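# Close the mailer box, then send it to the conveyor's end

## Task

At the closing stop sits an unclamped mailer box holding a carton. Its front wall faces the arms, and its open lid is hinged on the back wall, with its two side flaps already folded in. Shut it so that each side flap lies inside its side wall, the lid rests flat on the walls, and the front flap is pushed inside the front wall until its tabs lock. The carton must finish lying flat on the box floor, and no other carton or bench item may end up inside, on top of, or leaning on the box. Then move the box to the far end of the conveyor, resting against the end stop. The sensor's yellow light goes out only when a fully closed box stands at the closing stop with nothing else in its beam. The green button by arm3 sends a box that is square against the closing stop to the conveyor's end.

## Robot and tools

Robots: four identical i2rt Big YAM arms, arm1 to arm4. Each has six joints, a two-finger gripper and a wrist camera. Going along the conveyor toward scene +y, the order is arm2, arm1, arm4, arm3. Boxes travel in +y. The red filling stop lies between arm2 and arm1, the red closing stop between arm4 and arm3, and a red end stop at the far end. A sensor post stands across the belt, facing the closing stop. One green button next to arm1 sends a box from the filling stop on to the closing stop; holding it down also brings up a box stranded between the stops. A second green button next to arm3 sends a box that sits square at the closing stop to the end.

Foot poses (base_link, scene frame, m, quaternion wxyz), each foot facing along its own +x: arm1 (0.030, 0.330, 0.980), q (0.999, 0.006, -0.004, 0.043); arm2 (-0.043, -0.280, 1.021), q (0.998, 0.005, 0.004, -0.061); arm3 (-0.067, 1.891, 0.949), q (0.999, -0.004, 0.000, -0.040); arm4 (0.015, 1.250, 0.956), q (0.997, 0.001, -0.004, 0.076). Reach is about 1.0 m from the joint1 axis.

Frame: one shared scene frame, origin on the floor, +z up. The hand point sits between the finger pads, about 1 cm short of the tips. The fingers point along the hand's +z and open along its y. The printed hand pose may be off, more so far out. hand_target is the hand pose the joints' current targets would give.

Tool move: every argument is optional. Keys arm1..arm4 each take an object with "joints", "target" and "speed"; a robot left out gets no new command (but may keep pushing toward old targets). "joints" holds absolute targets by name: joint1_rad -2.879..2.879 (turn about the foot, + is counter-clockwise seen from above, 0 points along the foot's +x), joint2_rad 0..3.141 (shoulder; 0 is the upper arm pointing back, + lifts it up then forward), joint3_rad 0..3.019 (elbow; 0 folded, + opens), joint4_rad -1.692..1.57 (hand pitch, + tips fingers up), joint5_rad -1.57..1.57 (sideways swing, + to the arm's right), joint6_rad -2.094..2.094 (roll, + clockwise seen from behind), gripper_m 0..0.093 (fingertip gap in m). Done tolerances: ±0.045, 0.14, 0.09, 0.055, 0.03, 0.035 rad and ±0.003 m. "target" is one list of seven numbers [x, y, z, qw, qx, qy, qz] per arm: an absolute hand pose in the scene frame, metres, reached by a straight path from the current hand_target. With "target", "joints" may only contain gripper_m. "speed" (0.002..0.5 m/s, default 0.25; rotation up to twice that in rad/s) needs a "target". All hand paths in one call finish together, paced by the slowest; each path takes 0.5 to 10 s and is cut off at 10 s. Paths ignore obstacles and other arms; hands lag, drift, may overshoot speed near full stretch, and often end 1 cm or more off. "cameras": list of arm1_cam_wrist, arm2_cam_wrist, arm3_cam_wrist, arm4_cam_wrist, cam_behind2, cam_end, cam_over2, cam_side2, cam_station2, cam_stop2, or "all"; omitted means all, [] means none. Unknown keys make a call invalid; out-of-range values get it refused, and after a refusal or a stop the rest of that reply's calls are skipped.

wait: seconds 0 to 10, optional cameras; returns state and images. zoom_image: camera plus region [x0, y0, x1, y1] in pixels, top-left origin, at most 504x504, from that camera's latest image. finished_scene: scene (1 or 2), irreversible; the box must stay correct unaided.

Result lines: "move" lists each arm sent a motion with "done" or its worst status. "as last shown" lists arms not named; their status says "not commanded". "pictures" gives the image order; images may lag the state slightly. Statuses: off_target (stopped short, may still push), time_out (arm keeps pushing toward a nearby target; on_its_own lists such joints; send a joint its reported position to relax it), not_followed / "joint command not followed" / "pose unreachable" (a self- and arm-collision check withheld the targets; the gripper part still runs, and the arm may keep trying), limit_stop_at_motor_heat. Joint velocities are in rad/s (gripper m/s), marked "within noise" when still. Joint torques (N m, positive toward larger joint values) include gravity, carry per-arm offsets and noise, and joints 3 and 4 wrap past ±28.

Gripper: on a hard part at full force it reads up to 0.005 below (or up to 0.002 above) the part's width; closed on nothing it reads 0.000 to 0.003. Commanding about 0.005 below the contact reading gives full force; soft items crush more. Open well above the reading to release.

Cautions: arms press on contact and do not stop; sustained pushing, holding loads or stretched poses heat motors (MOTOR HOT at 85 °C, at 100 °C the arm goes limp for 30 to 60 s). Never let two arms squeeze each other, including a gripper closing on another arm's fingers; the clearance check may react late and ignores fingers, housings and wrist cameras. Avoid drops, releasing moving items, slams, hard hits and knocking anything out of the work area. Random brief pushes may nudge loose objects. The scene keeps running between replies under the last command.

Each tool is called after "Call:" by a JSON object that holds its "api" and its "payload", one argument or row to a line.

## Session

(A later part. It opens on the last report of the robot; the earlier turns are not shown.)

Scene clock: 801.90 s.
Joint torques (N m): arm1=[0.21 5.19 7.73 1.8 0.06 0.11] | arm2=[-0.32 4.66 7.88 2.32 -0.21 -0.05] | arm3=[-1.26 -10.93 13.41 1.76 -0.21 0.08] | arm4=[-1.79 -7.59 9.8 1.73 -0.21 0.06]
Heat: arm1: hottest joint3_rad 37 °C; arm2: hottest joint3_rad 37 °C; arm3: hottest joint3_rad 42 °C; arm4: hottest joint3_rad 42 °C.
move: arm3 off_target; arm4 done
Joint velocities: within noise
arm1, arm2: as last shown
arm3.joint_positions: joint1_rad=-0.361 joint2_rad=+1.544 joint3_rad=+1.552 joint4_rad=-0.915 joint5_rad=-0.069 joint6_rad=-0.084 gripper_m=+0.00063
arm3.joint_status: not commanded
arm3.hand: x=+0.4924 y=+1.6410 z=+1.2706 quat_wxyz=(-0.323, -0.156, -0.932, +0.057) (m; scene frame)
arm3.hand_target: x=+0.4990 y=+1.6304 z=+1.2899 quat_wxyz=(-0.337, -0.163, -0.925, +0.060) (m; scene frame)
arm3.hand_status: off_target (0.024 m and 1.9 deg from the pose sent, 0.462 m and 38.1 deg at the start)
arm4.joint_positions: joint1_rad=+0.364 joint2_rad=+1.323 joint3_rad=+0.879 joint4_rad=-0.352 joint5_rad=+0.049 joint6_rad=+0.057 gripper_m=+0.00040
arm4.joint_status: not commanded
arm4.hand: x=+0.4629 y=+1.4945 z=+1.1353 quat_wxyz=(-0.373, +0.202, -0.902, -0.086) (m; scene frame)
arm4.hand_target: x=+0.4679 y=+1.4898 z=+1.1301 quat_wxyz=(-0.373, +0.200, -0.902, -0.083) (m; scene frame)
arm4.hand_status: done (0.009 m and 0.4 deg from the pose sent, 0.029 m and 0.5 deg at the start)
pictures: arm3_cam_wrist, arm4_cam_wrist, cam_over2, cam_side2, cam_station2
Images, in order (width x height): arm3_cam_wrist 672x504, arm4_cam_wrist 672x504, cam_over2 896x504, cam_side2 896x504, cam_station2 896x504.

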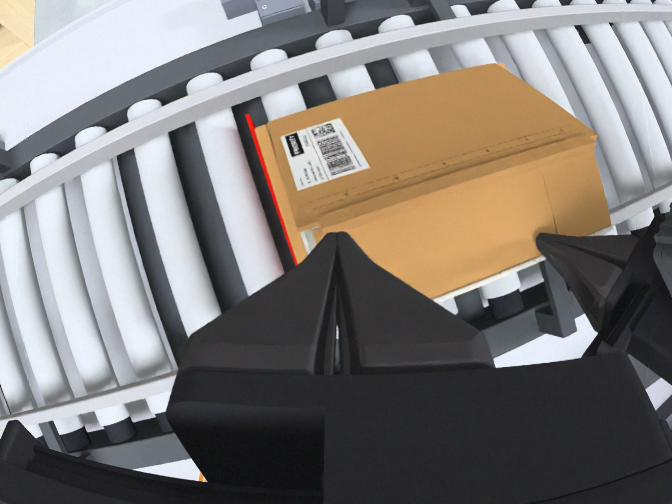

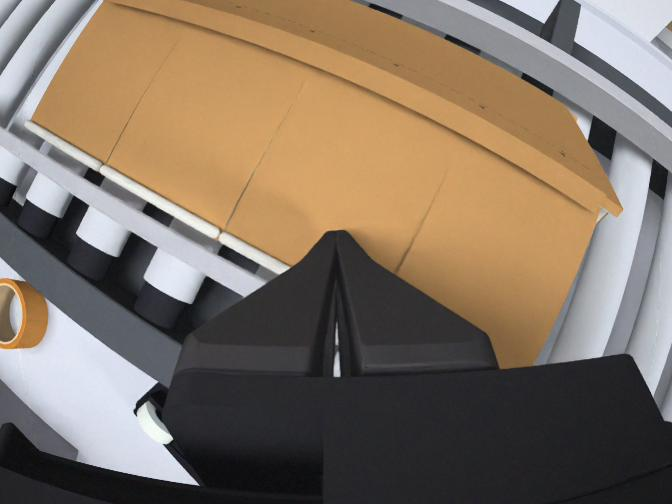

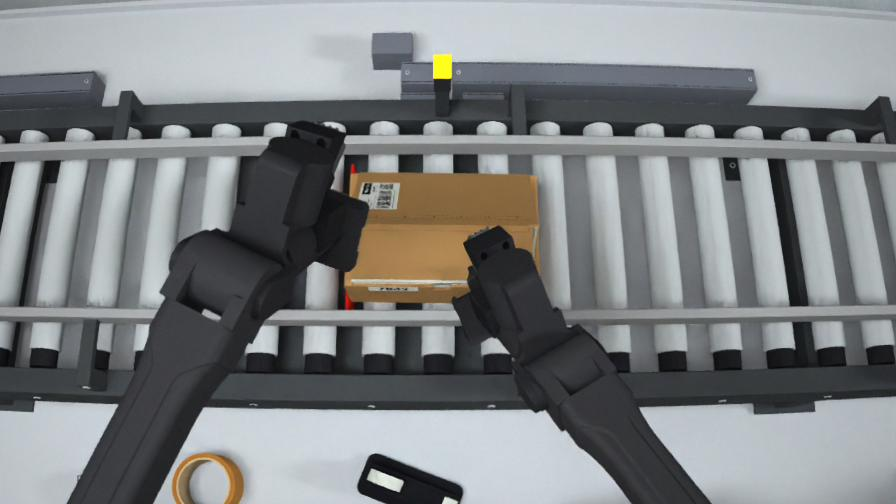

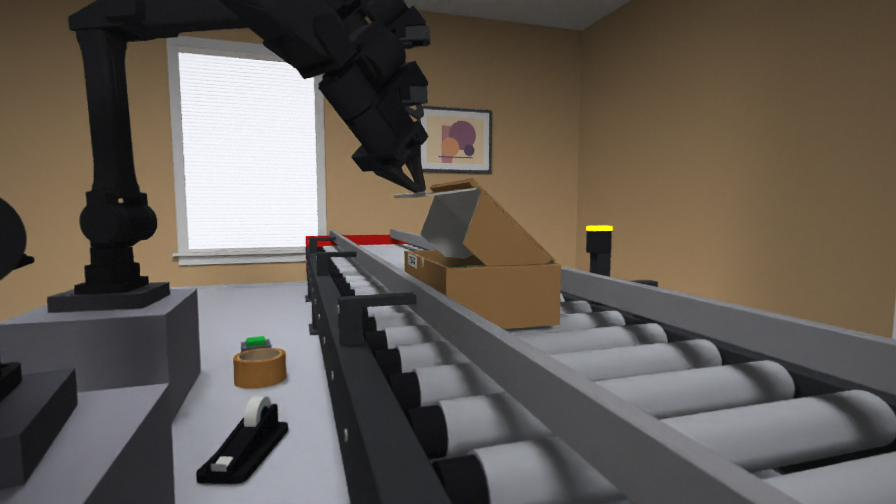

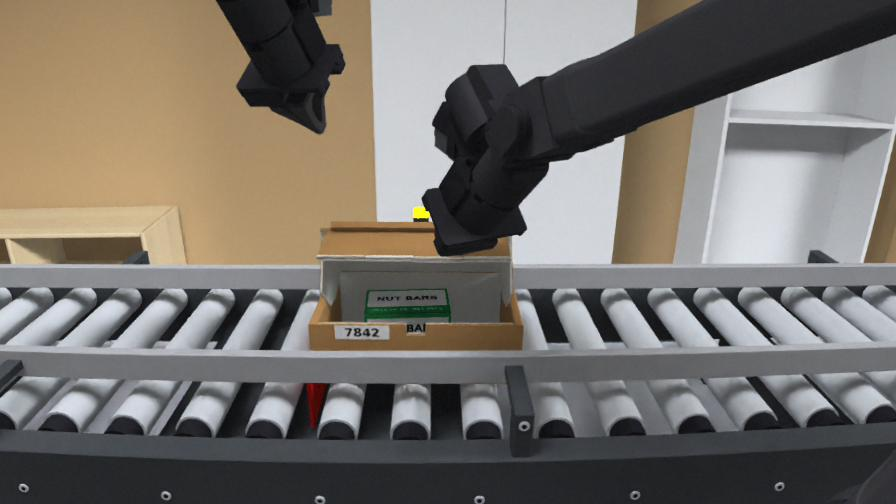

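Call:
{"api": "move", "payload": {
  "arm4": {"target": [0.479, 1.488, 1.107, 0.3736, -0.2000, 0.9020, 0.0828], "speed": 0.08},
  "cameras": []
}}

Call:
{"api": "move", "payload": {
  "arm4": {"target": [0.493, 1.488, 1.096, 0.3736, -0.2000, 0.9020, 0.0828], "speed": 0.08},
  "cameras": ["arm3_cam_wrist", "arm4_cam_wrist", "cam_side2", "cam_station2"]
}}

Call:
{"api": "zoom_image", "payload": {
  "camera": "cam_side2",
  "region": [370, 120, 580, 238]
}}

Scene clock: 820.93 s.
Joint torques (N m): arm1=[0.21 5.48 7.69 1.8 0.03 0.1] | arm2=[-0.32 4.72 7.9 2.32 -0.21 -0.05] | arm3=[-1.2 -10.99 13.41 1.7 -0.22 0.08] | arm4=[-1.79 -8.18 9.54 1.78 -0.19 0.06]
Heat: arm1: hottest joint3_rad 37 °C; arm2: hottest joint3_rad 37 °C; arm3: hottest joint3_rad 51 °C; arm4: hottest joint3_rad 42 °C.
move: arm4 done
Joint velocities: within noise
arm1, arm2, arm3: as last shown
arm3.hand: x=+0.4923 y=+1.6410 z=+1.2705 quat_wxyz=(-0.323, -0.156, -0.932, +0.056) (m; scene frame)
arm4.joint_positions: joint1_rad=+0.348 joint2_rad=+1.379 joint3_rad=+0.863 joint4_rad=-0.281 joint5_rad=+0.036 joint6_rad=+0.046 gripper_m=+0.00040
arm4.joint_status: not commanded
arm4.hand: x=+0.4734 y=+1.4934 z=+1.1115 quat_wxyz=(-0.372, +0.202, -0.902, -0.086) (m; scene frame)
arm4.hand_target: x=+0.4788 y=+1.4879 z=+1.1070 quat_wxyz=(-0.373, +0.200, -0.902, -0.083) (m; scene frame)
arm4.hand_status: done (0.009 m and 0.5 deg from the pose sent, 0.033 m and 0.4 deg at the start)
pictures: none
No camera images: "cameras" was empty.

Scene clock: 821.93 s.
Joint torques (N m): arm1=[0.09 5.54 7.73 1.74 0.02 0.1] | arm2=[-0.38 4.72 7.87 2.3 -0.21 -0.05] | arm3=[-1.2 -10.7 13.34 1.8 -0.21 0.08] | arm4=[-1.9 -8.53 10.7 1.76 -0.19 0.06]
Heat: arm1: hottest joint3_rad 37 °C; arm2: hottest joint3_rad 37 °C; arm3: hottest joint3_rad 52 °C; arm4: hottest joint3_rad 42 °C.
move: arm4 off_target
Joint velocities: within noise
arm1, arm2, arm3: as last shown
arm4.joint_positions: joint1_rad=+0.333 joint2_rad=+1.427 joint3_rad=+0.863 joint4_rad=-0.248 joint5_rad=+0.025 joint6_rad=+0.034 gripper_m=+0.00040
arm4.joint_status: not commanded
arm4.hand: x=+0.4820 y=+1.4911 z=+1.0931 quat_wxyz=(-0.365, +0.203, -0.905, -0.084) (m; scene frame)
arm4.hand_target: x=+0.4927 y=+1.4878 z=+1.0960 quat_wxyz=(-0.374, +0.200, -0.902, -0.083) (m; scene frame)
arm4.hand_status: off_target (0.012 m and 1.1 deg from the pose sent, 0.026 m and 0.5 deg at the start)
pictures: arm3_cam_wrist, arm4_cam_wrist, cam_side2, cam_station2
Images, in order (width x height): arm3_cam_wrist 672x504, arm4_cam_wrist 672x504, cam_side2 896x504, cam_station2 896x504.

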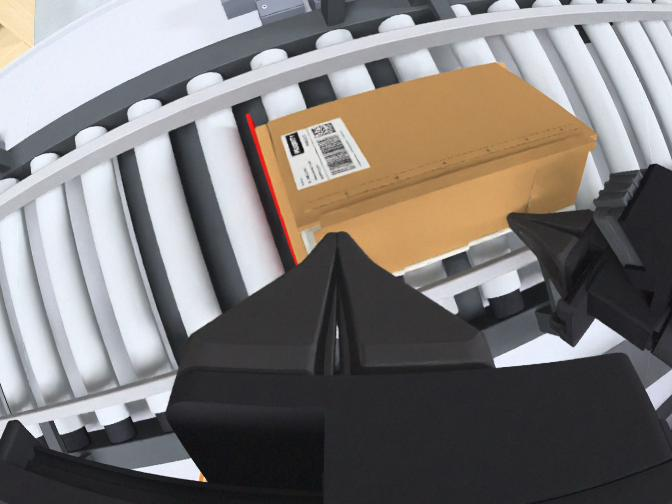

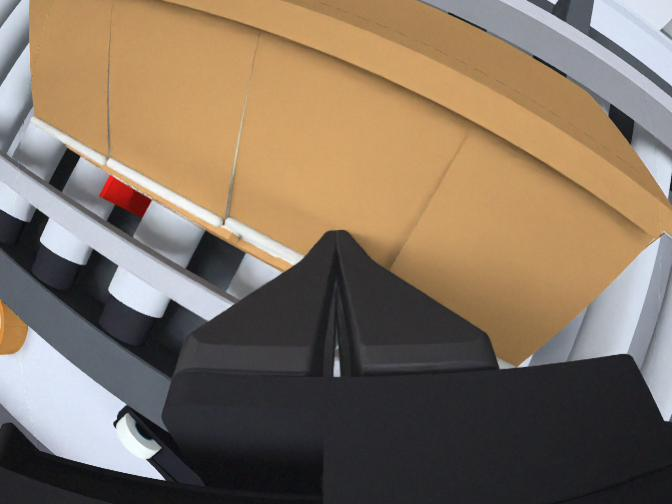

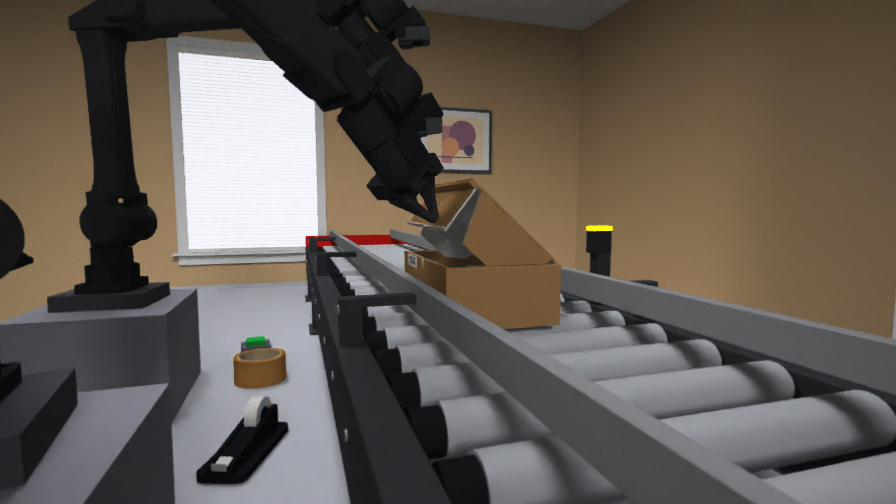

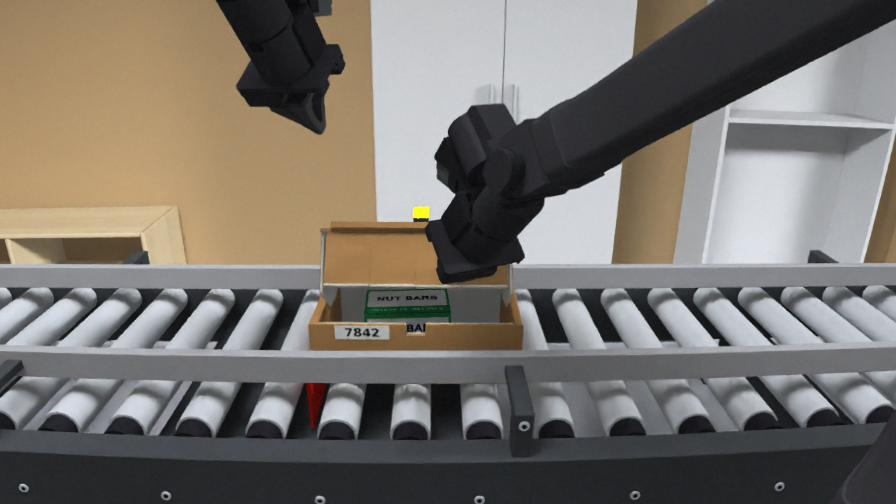

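Scaled by 2.400 from the camera's 896x504 image, which has a finer 1280x720 frame.

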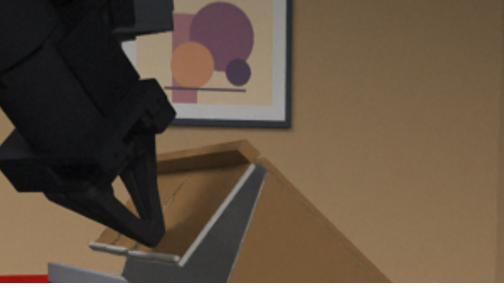

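Call:
{"api": "move", "payload": {
  "arm4": {"target": [0.514, 1.487, 1.097, 0.3736, -0.2000, 0.9020, 0.0828], "speed": 0.08},
  "cameras": []
}}

Call:
{"api": "move", "payload": {
  "arm4": {"target": [0.532, 1.487, 1.099, 0.3736, -0.2000, 0.9020, 0.0828], "speed": 0.08},
  "cameras": ["arm3_cam_wrist", "arm4_cam_wrist", "cam_side2", "cam_station2"]
}}

Call:
{"api": "zoom_image", "payload": {
  "camera": "cam_side2",
  "region": [370, 140, 580, 258]
}}

Scene clock: 833.83 s.
Joint torques (N m): arm1=[0.32 5.66 7.73 1.72 0.04 0.1] | arm2=[-0.26 4.66 7.86 2.33 -0.21 -0.05] | arm3=[-1.32 -10.93 13.39 1.77 -0.21 0.08] | arm4=[-1.79 -8.94 14.3 1.46 -0.2 0.05]
Heat: arm1: hottest joint3_rad 37 °C; arm2: hottest joint3_rad 37 °C; arm3: hottest joint3_rad 55 °C; arm4: hottest joint3_rad 42 °C.
move: arm4 off_target
Joint velocities: within noise
arm1.joint_positions: joint1_rad=+0.141 joint2_rad=+0.424 joint3_rad=+1.369 joint4_rad=-1.152 joint5_rad=+0.141 joint6_rad=-0.395 gripper_m=+0.09396
arm1.joint_status: not commanded
arm1.hand: x=+0.1935 y=+0.3358 z=+1.5886 quat_wxyz=(-0.626, +0.190, -0.749, +0.104) (m; scene frame)
arm1.hand_target: x=+0.1892 y=+0.3347 z=+1.5990 quat_wxyz=(-0.636, +0.187, -0.742, +0.104) (m; scene frame)
arm1.hand_status: not commanded
arm2.joint_positions: joint1_rad=+0.016 joint2_rad=+0.445 joint3_rad=+1.415 joint4_rad=-1.206 joint5_rad=-0.131 joint6_rad=-0.177 gripper_m=+0.09396
arm2.joint_status: not commanded
arm2.hand: x=+0.1259 y=-0.2820 z=+1.6325 quat_wxyz=(-0.616, +0.065, -0.785, +0.032) (m; scene frame)
arm2.hand_target: x=+0.1212 y=-0.2816 z=+1.6411 quat_wxyz=(-0.624, +0.065, -0.778, +0.034) (m; scene frame)
arm2.hand_status: not commanded
arm3: as last shown
arm4.joint_positions: joint1_rad=+0.308 joint2_rad=+1.467 joint3_rad=+0.867 joint4_rad=-0.248 joint5_rad=+0.008 joint6_rad=+0.017 gripper_m=+0.00040
arm4.joint_status: not commanded
arm4.hand: x=+0.4880 y=+1.4826 z=+1.0750 quat_wxyz=(-0.349, +0.204, -0.911, -0.080) (m; scene frame)
arm4.hand_target: x=+0.5123 y=+1.4861 z=+1.0977 quat_wxyz=(-0.374, +0.200, -0.902, -0.083) (m; scene frame)
arm4.hand_status: off_target (0.034 m and 3.1 deg from the pose sent, 0.032 m and 1.1 deg at the start)
pictures: none
No camera images: "cameras" was empty.

Scene clock: 834.83 s.
Joint torques (N m): arm1=[0.15 5.71 7.72 1.74 0.04 0.1] | arm2=[-0.26 4.72 7.88 2.3 -0.21 -0.05] | arm3=[-1.03 -10.99 13.35 1.77 -0.21 0.08] | arm4=[-1.85 -9.47 14.69 1.1 -0.21 0.06]
Heat: arm1: hottest joint3_rad 37 °C; arm2: hottest joint3_rad 37 °C; arm3: hottest joint3_rad 55 °C; arm4: hottest joint3_rad 42 °C.
move: arm4 off_target
Joint velocities: within noise
arm1, arm2, arm3: as last shown
arm4.joint_positions: joint1_rad=+0.291 joint2_rad=+1.504 joint3_rad=+0.910 joint4_rad=-0.248 joint5_rad=-0.004 joint6_rad=+0.005 gripper_m=+0.00040
arm4.joint_status: not commanded
arm4.hand: x=+0.5060 y=+1.4837 z=+1.0768 quat_wxyz=(-0.352, +0.204, -0.910, -0.081) (m; scene frame)
arm4.hand_target: x=+0.5302 y=+1.4861 z=+1.0996 quat_wxyz=(-0.374, +0.200, -0.902, -0.083) (m; scene frame)
arm4.hand_status: off_target (0.034 m and 2.7 deg from the pose sent, 0.050 m and 3.1 deg at the start)
pictures: arm3_cam_wrist, arm4_cam_wrist, cam_side2, cam_station2
Images, in order (width x height): arm3_cam_wrist 672x504, arm4_cam_wrist 672x504, cam_side2 896x504, cam_station2 896x504.

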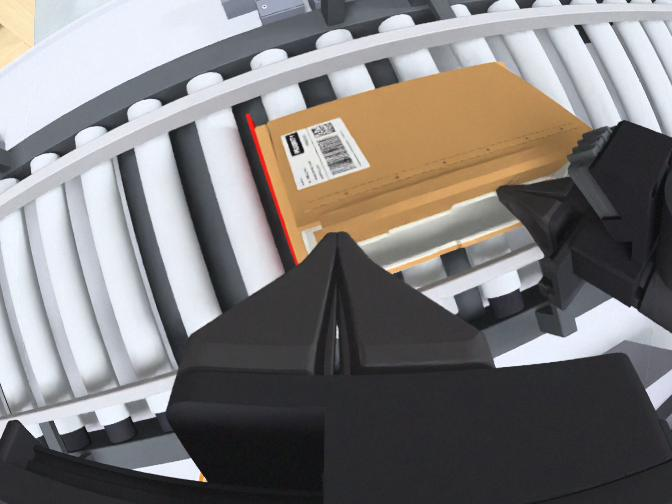

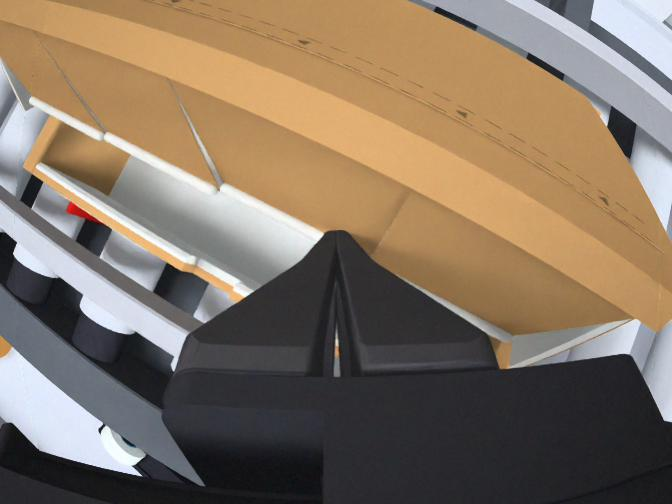

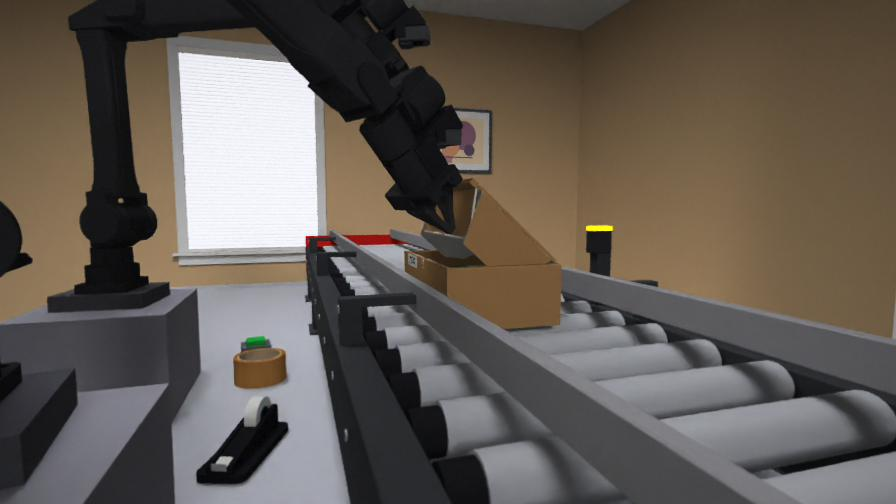

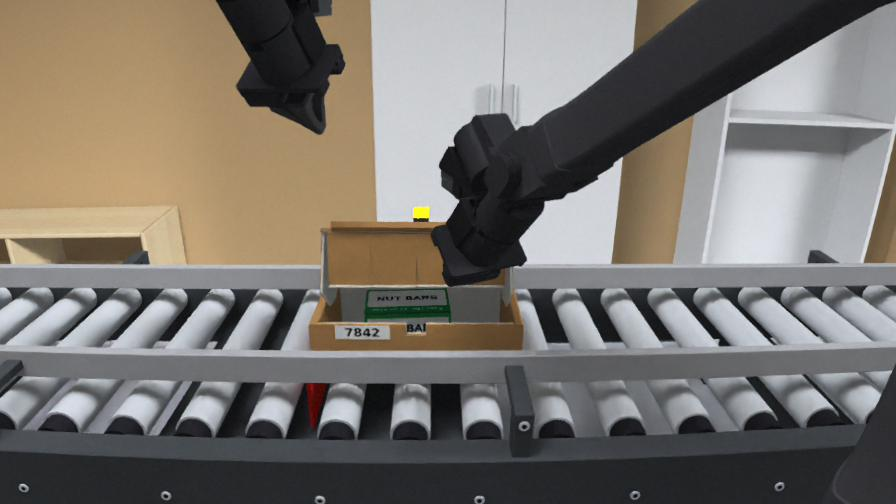

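Scaled by 2.400 from the camera's 896x504 image, which has a finer 1280x720 frame.

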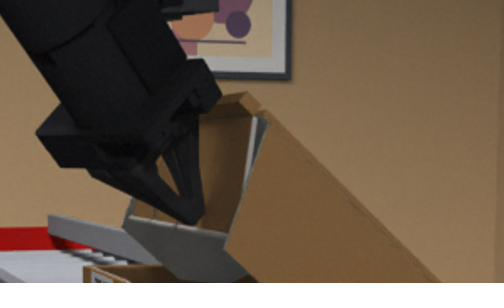

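Call:
{"api": "move", "payload": {
  "arm3": {"target": [0.546, 1.582, 1.232, 0.3368, 0.1632, 0.9254, -0.0594], "speed": 0.2},
  "cameras": ["arm3_cam_wrist", "arm4_cam_wrist", "cam_side2", "cam_station2"]
}}

Call:
{"api": "zoom_image", "payload": {
  "camera": "cam_side2",
  "region": [370, 140, 580, 258]
}}

Scene clock: 900.40 s.
Joint torques (N m): arm1=[0.09 5.48 7.75 1.8 0.03 0.11] | arm2=[-0.26 4.72 7.87 2.33 -0.21 -0.05] | arm3=[-0.91 -14.04 13.34 2.7 -0.25 -0.07] | arm4=[-1.85 -9.52 14.71 1.1 -0.21 0.06]
Heat: arm1: hottest joint3_rad 37 °C; arm2: hottest joint3_rad 37 °C; arm3: hottest joint3_rad 62 °C; arm4: hottest joint3_rad 50 °C.
move: arm3 off_target
Joint velocities: within noise
arm1, arm2: as last shown
arm3.joint_positions: joint1_rad=-0.403 joint2_rad=+1.716 joint3_rad=+1.610 joint4_rad=-0.833 joint5_rad=-0.093 joint6_rad=-0.099 gripper_m=+0.00063
arm3.joint_status: not commanded
arm3.hand: x=+0.5324 y=+1.5951 z=+1.2071 quat_wxyz=(-0.310, -0.166, -0.935, +0.050) (m; scene frame)
arm3.hand_target: x=+0.5443 y=+1.5828 z=+1.2321 quat_wxyz=(-0.337, -0.163, -0.925, +0.060) (m; scene frame)
arm3.hand_status: off_target (0.031 m and 3.5 deg from the pose sent, 0.089 m and 1.9 deg at the start)
arm4.joint_positions: joint1_rad=+0.291 joint2_rad=+1.504 joint3_rad=+0.911 joint4_rad=-0.248 joint5_rad=-0.004 joint6_rad=+0.004 gripper_m=+0.00040
arm4.joint_status: not commanded
arm4.hand: x=+0.5061 y=+1.4837 z=+1.0768 quat_wxyz=(-0.352, +0.204, -0.910, -0.081) (m; scene frame)
arm4.hand_target: x=+0.5303 y=+1.4862 z=+1.0996 quat_wxyz=(-0.374, +0.200, -0.902, -0.083) (m; scene frame)
arm4.hand_status: not commanded
pictures: arm3_cam_wrist, arm4_cam_wrist, cam_side2, cam_station2
Images, in order (width x height): arm3_cam_wrist 672x504, arm4_cam_wrist 672x504, cam_side2 896x504, cam_station2 896x504.

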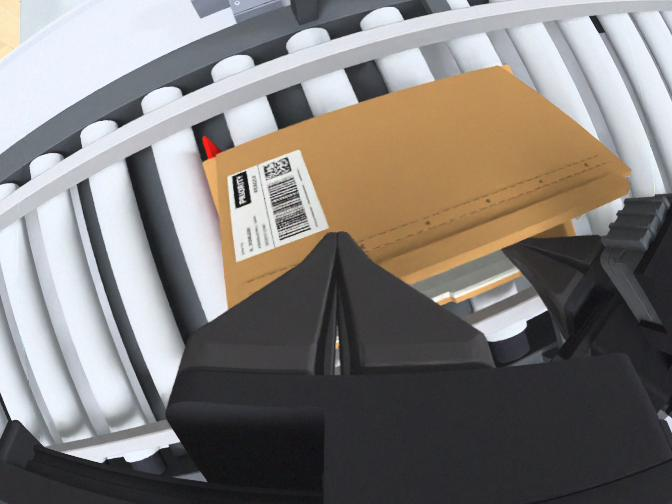

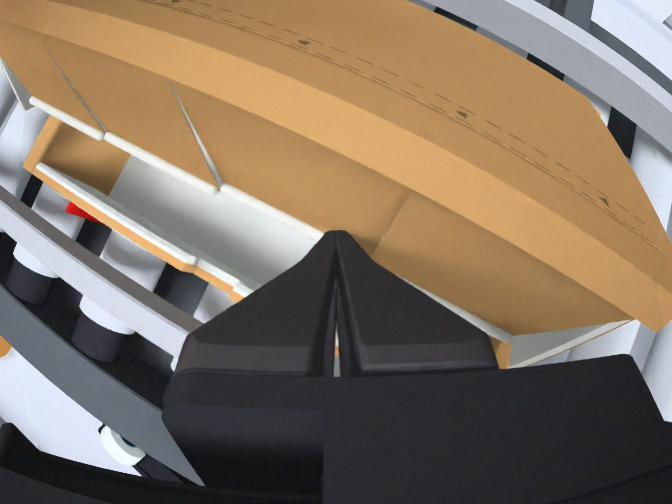

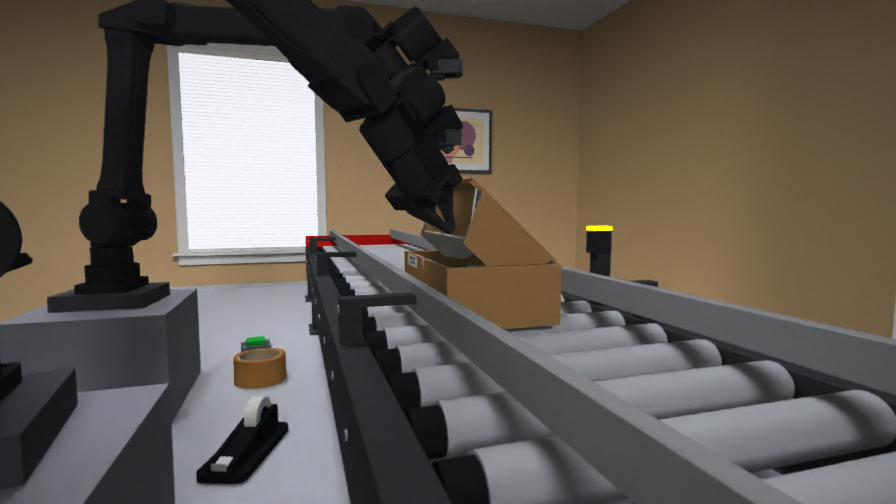

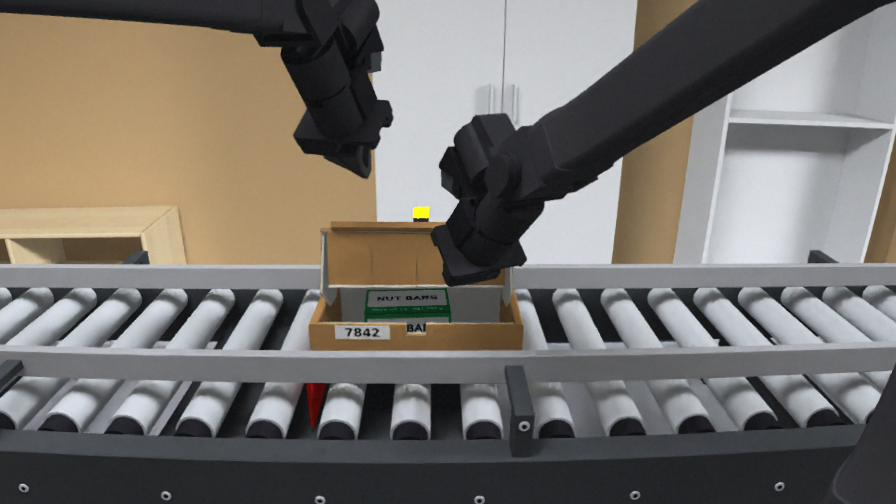

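Scaled by 2.400 from the camera's 896x504 image, which has a finer 1280x720 frame.

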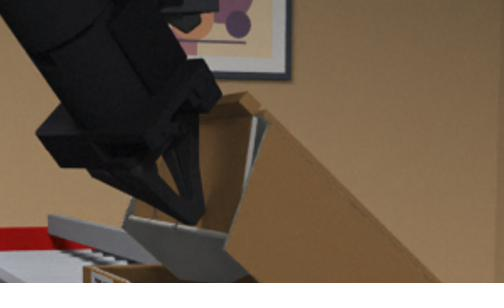

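Call:
{"api": "move", "payload": {
  "arm3": {"target": [0.543, 1.582, 1.175, 0.3368, 0.1632, 0.9254, -0.0594], "speed": 0.12},
  "cameras": ["arm3_cam_wrist", "cam_side2", "cam_station2"]
}}

Call:
{"api": "zoom_image", "payload": {
  "camera": "cam_side2",
  "region": [370, 140, 580, 258]
}}

Scene clock: 922.60 s.
Joint torques (N m): arm1=[0.15 5.6 7.72 1.77 0.04 0.09] | arm2=[-0.32 4.78 7.86 2.32 -0.21 -0.05] | arm3=[-1.2 -13.1 9.73 2.88 -0.26 -0.08] | arm4=[-1.79 -9.47 14.69 1.1 -0.21 0.06]
Heat: arm1: hottest joint3_rad 37 °C; arm2: hottest joint3_rad 37 °C; arm3: hottest joint3_rad 58 °C; arm4: hottest joint3_rad 51 °C.
move: arm3 off_target
Joint velocities: within noise
arm1, arm2, arm4: as last shown
arm3.joint_positions: joint1_rad=-0.403 joint2_rad=+1.723 joint3_rad=+1.531 joint4_rad=-0.691 joint5_rad=-0.094 joint6_rad=-0.100 gripper_m=+0.00063
arm3.joint_status: not commanded
arm3.hand: x=+0.5401 y=+1.5911 z=+1.1829 quat_wxyz=(-0.336, -0.163, -0.926, +0.058) (m; scene frame)
arm3.hand_target: x=+0.5427 y=+1.5822 z=+1.1751 quat_wxyz=(-0.337, -0.163, -0.925, +0.059) (m; scene frame)
arm3.hand_status: off_target (0.012 m and 0.2 deg from the pose sent, 0.036 m and 3.4 deg at the start)
pictures: arm3_cam_wrist, cam_side2, cam_station2
Images, in order (width x height): arm3_cam_wrist 672x504, cam_side2 896x504, cam_station2 896x504.

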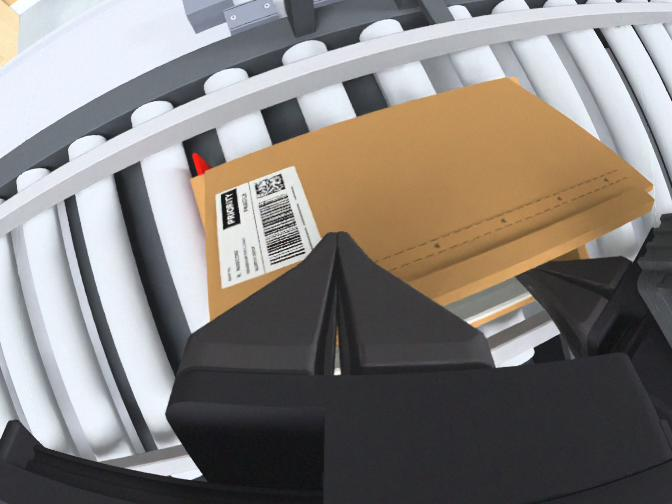

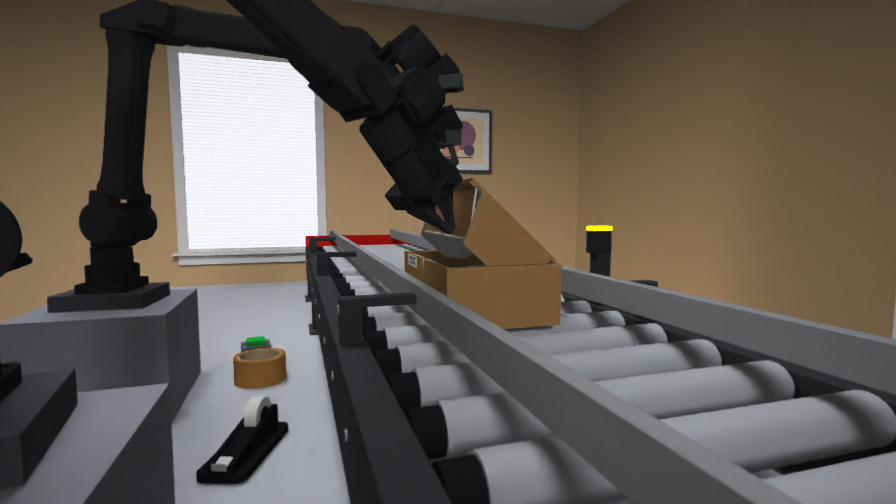

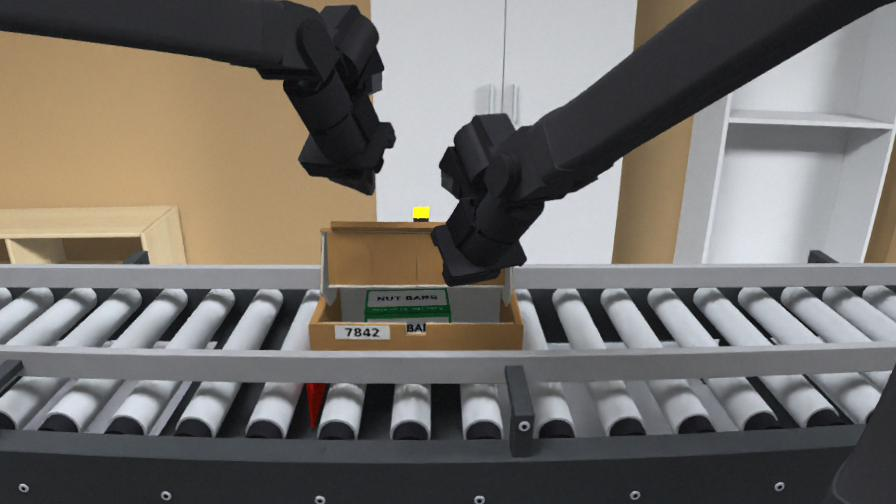

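Scaled by 2.400 from the camera's 896x504 image, which has a finer 1280x720 frame.

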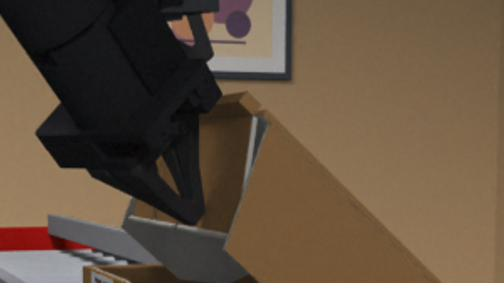

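Call:
{"api": "move", "payload": {
  "arm3": {"target": [0.536, 1.582, 1.135, 0.3368, 0.1632, 0.9254, -0.0594], "speed": 0.12},
  "cameras": ["arm3_cam_wrist", "cam_side2", "cam_station2"]
}}

Call:
{"api": "zoom_image", "payload": {
  "camera": "cam_side2",
  "region": [370, 140, 580, 258]
}}

Scene clock: 931.00 s.
Joint torques (N m): arm1=[0.21 5.77 7.77 1.81 0.03 0.11] | arm2=[-0.32 4.72 7.87 2.33 -0.2 -0.05] | arm3=[-1.49 -12.69 9.35 2.91 -0.23 -0.08] | arm4=[-1.85 -9.52 14.71 1.1 -0.2 0.06]
Heat: arm1: hottest joint3_rad 37 °C; arm2: hottest joint3_rad 38 °C; arm3: hottest joint3_rad 57 °C; arm4: hottest joint3_rad 51 °C.
move: arm3 off_target
Joint velocities: within noise
arm1, arm2, arm4: as last shown
arm3.joint_positions: joint1_rad=-0.405 joint2_rad=+1.730 joint3_rad=+1.440 joint4_rad=-0.587 joint5_rad=-0.098 joint6_rad=-0.104 gripper_m=+0.00063
arm3.joint_status: not commanded
arm3.hand: x=+0.5351 y=+1.5925 z=+1.1466 quat_wxyz=(-0.339, -0.161, -0.925, +0.058) (m; scene frame)
arm3.hand_target: x=+0.5355 y=+1.5822 z=+1.1351 quat_wxyz=(-0.337, -0.163, -0.925, +0.059) (m; scene frame)
arm3.hand_status: off_target (0.016 m and 0.4 deg from the pose sent, 0.049 m and 0.2 deg at the start)
arm4.hand: x=+0.5061 y=+1.4838 z=+1.0768 quat_wxyz=(-0.352, +0.204, -0.910, -0.081) (m; scene frame)
arm4.hand_target: x=+0.5302 y=+1.4862 z=+1.0997 quat_wxyz=(-0.374, +0.200, -0.902, -0.083) (m; scene frame)
pictures: arm3_cam_wrist, cam_side2, cam_station2
Images, in order (width x height): arm3_cam_wrist 672x504, cam_side2 896x504, cam_station2 896x504.

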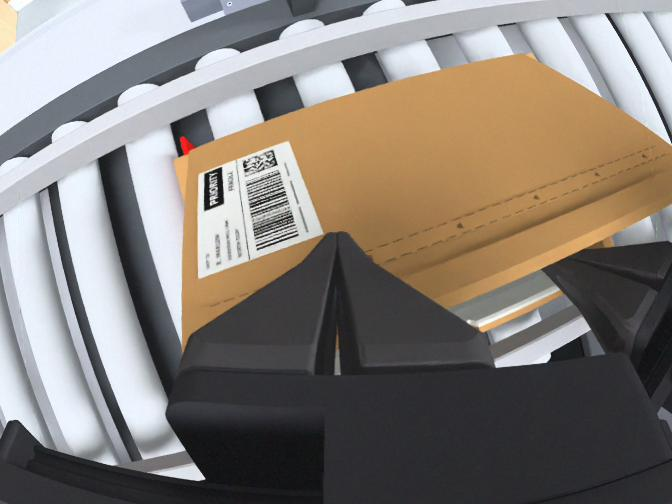

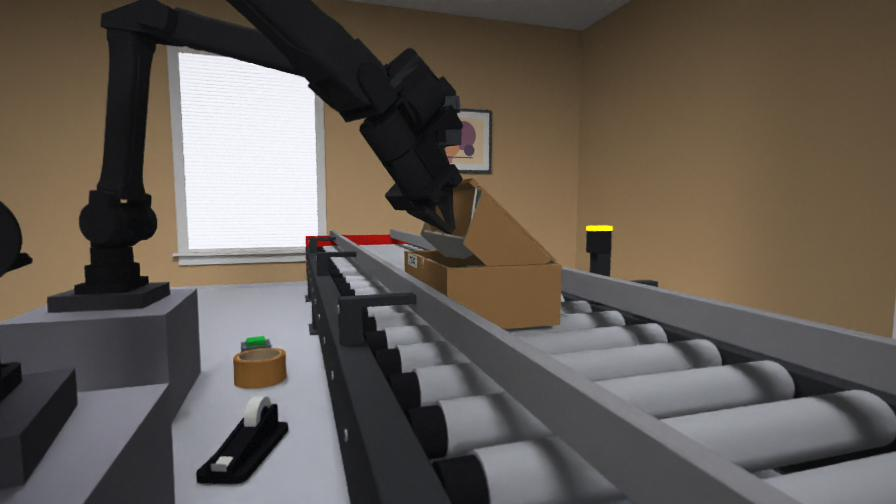

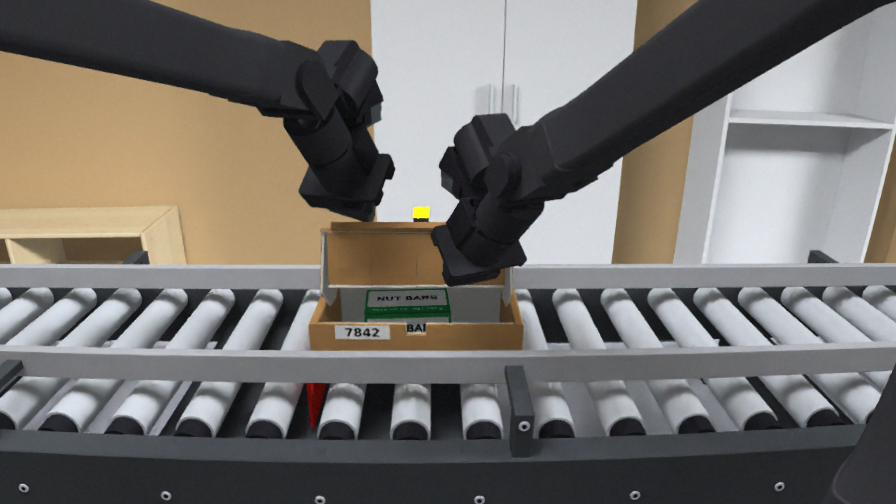

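Scaled by 2.400 from the camera's 896x504 image, which has a finer 1280x720 frame.

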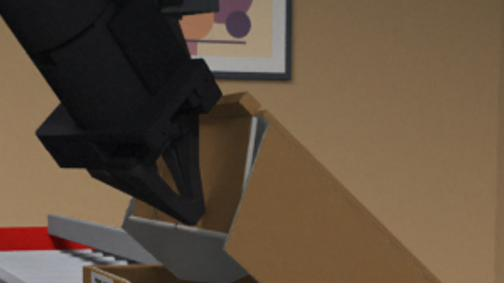

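Call:
{"api": "move", "payload": {
  "arm3": {"target": [0.532, 1.582, 1.100, 0.3368, 0.1632, 0.9254, -0.0594], "speed": 0.12},
  "cameras": ["arm3_cam_wrist", "cam_side2", "cam_station2"]
}}

Call:
{"api": "zoom_image", "payload": {
  "camera": "cam_side2",
  "region": [370, 140, 580, 258]
}}

Scene clock: 937.67 s.
Joint torques (N m): arm1=[-0.03 5.77 7.79 1.69 0.03 0.11] | arm2=[-0.26 4.72 7.86 2.32 -0.21 -0.05] | arm3=[-1.38 -11.63 8.51 2.65 -0.23 -0.07] | arm4=[-1.85 -9.64 14.69 1.09 -0.16 0.06]
Heat: arm1: hottest joint3_rad 37 °C; arm2: hottest joint3_rad 38 °C; arm3: hottest joint3_rad 56 °C; arm4: hottest joint3_rad 51 °C.
move: arm3 off_target
Joint velocities: within noise
arm1, arm2: as last shown
arm3.joint_positions: joint1_rad=-0.407 joint2_rad=+1.739 joint3_rad=+1.382 joint4_rad=-0.491 joint5_rad=-0.101 joint6_rad=-0.107 gripper_m=+0.00063
arm3.joint_status: not commanded
arm3.hand: x=+0.5352 y=+1.5917 z=+1.1259 quat_wxyz=(-0.352, -0.158, -0.921, +0.062) (m; scene frame)
arm3.hand_target: x=+0.5311 y=+1.5826 z=+1.1004 quat_wxyz=(-0.337, -0.163, -0.925, +0.059) (m; scene frame)
arm3.hand_status: off_target (0.028 m and 1.9 deg from the pose sent, 0.048 m and 0.4 deg at the start)
arm4.joint_positions: joint1_rad=+0.291 joint2_rad=+1.506 joint3_rad=+0.911 joint4_rad=-0.248 joint5_rad=-0.005 joint6_rad=+0.004 gripper_m=+0.00040
arm4.joint_status: not commanded
arm4.hand: x=+0.5060 y=+1.4839 z=+1.0756 quat_wxyz=(-0.350, +0.204, -0.910, -0.081) (m; scene frame)
arm4.hand_target: x=+0.5303 y=+1.4861 z=+1.0996 quat_wxyz=(-0.374, +0.200, -0.902, -0.083) (m; scene frame)
arm4.hand_status: not commanded
pictures: arm3_cam_wrist, cam_side2, cam_station2
Images, in order (width x height): arm3_cam_wrist 672x504, cam_side2 896x504, cam_station2 896x504.

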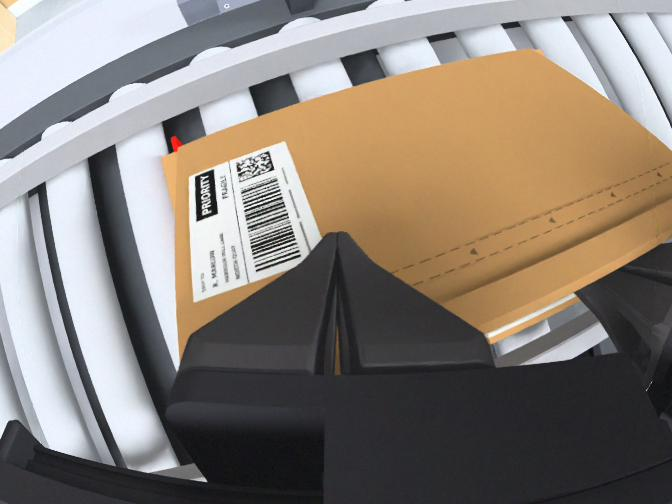

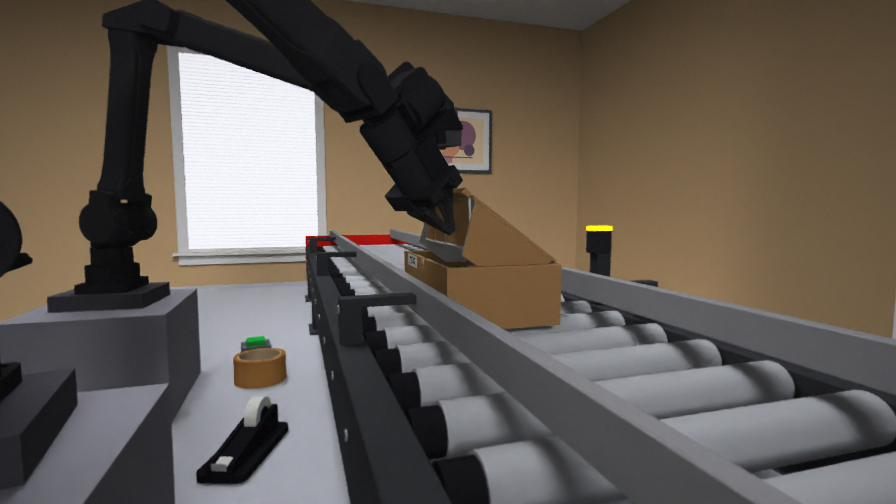

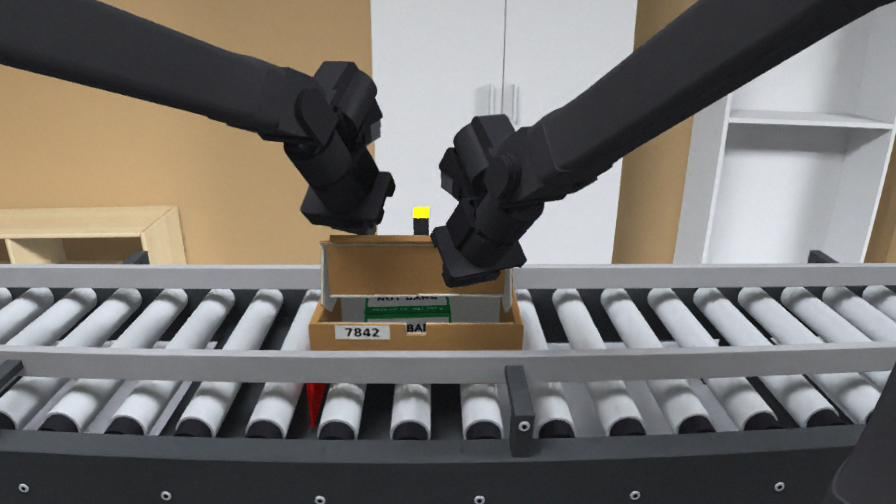

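Scaled by 2.400 from the camera's 896x504 image, which has a finer 1280x720 frame.

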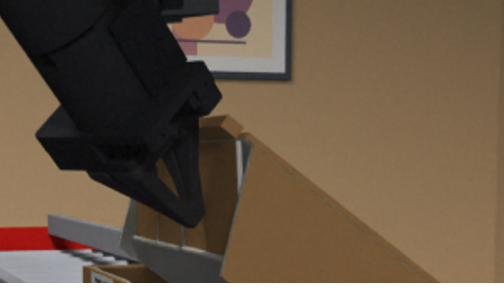

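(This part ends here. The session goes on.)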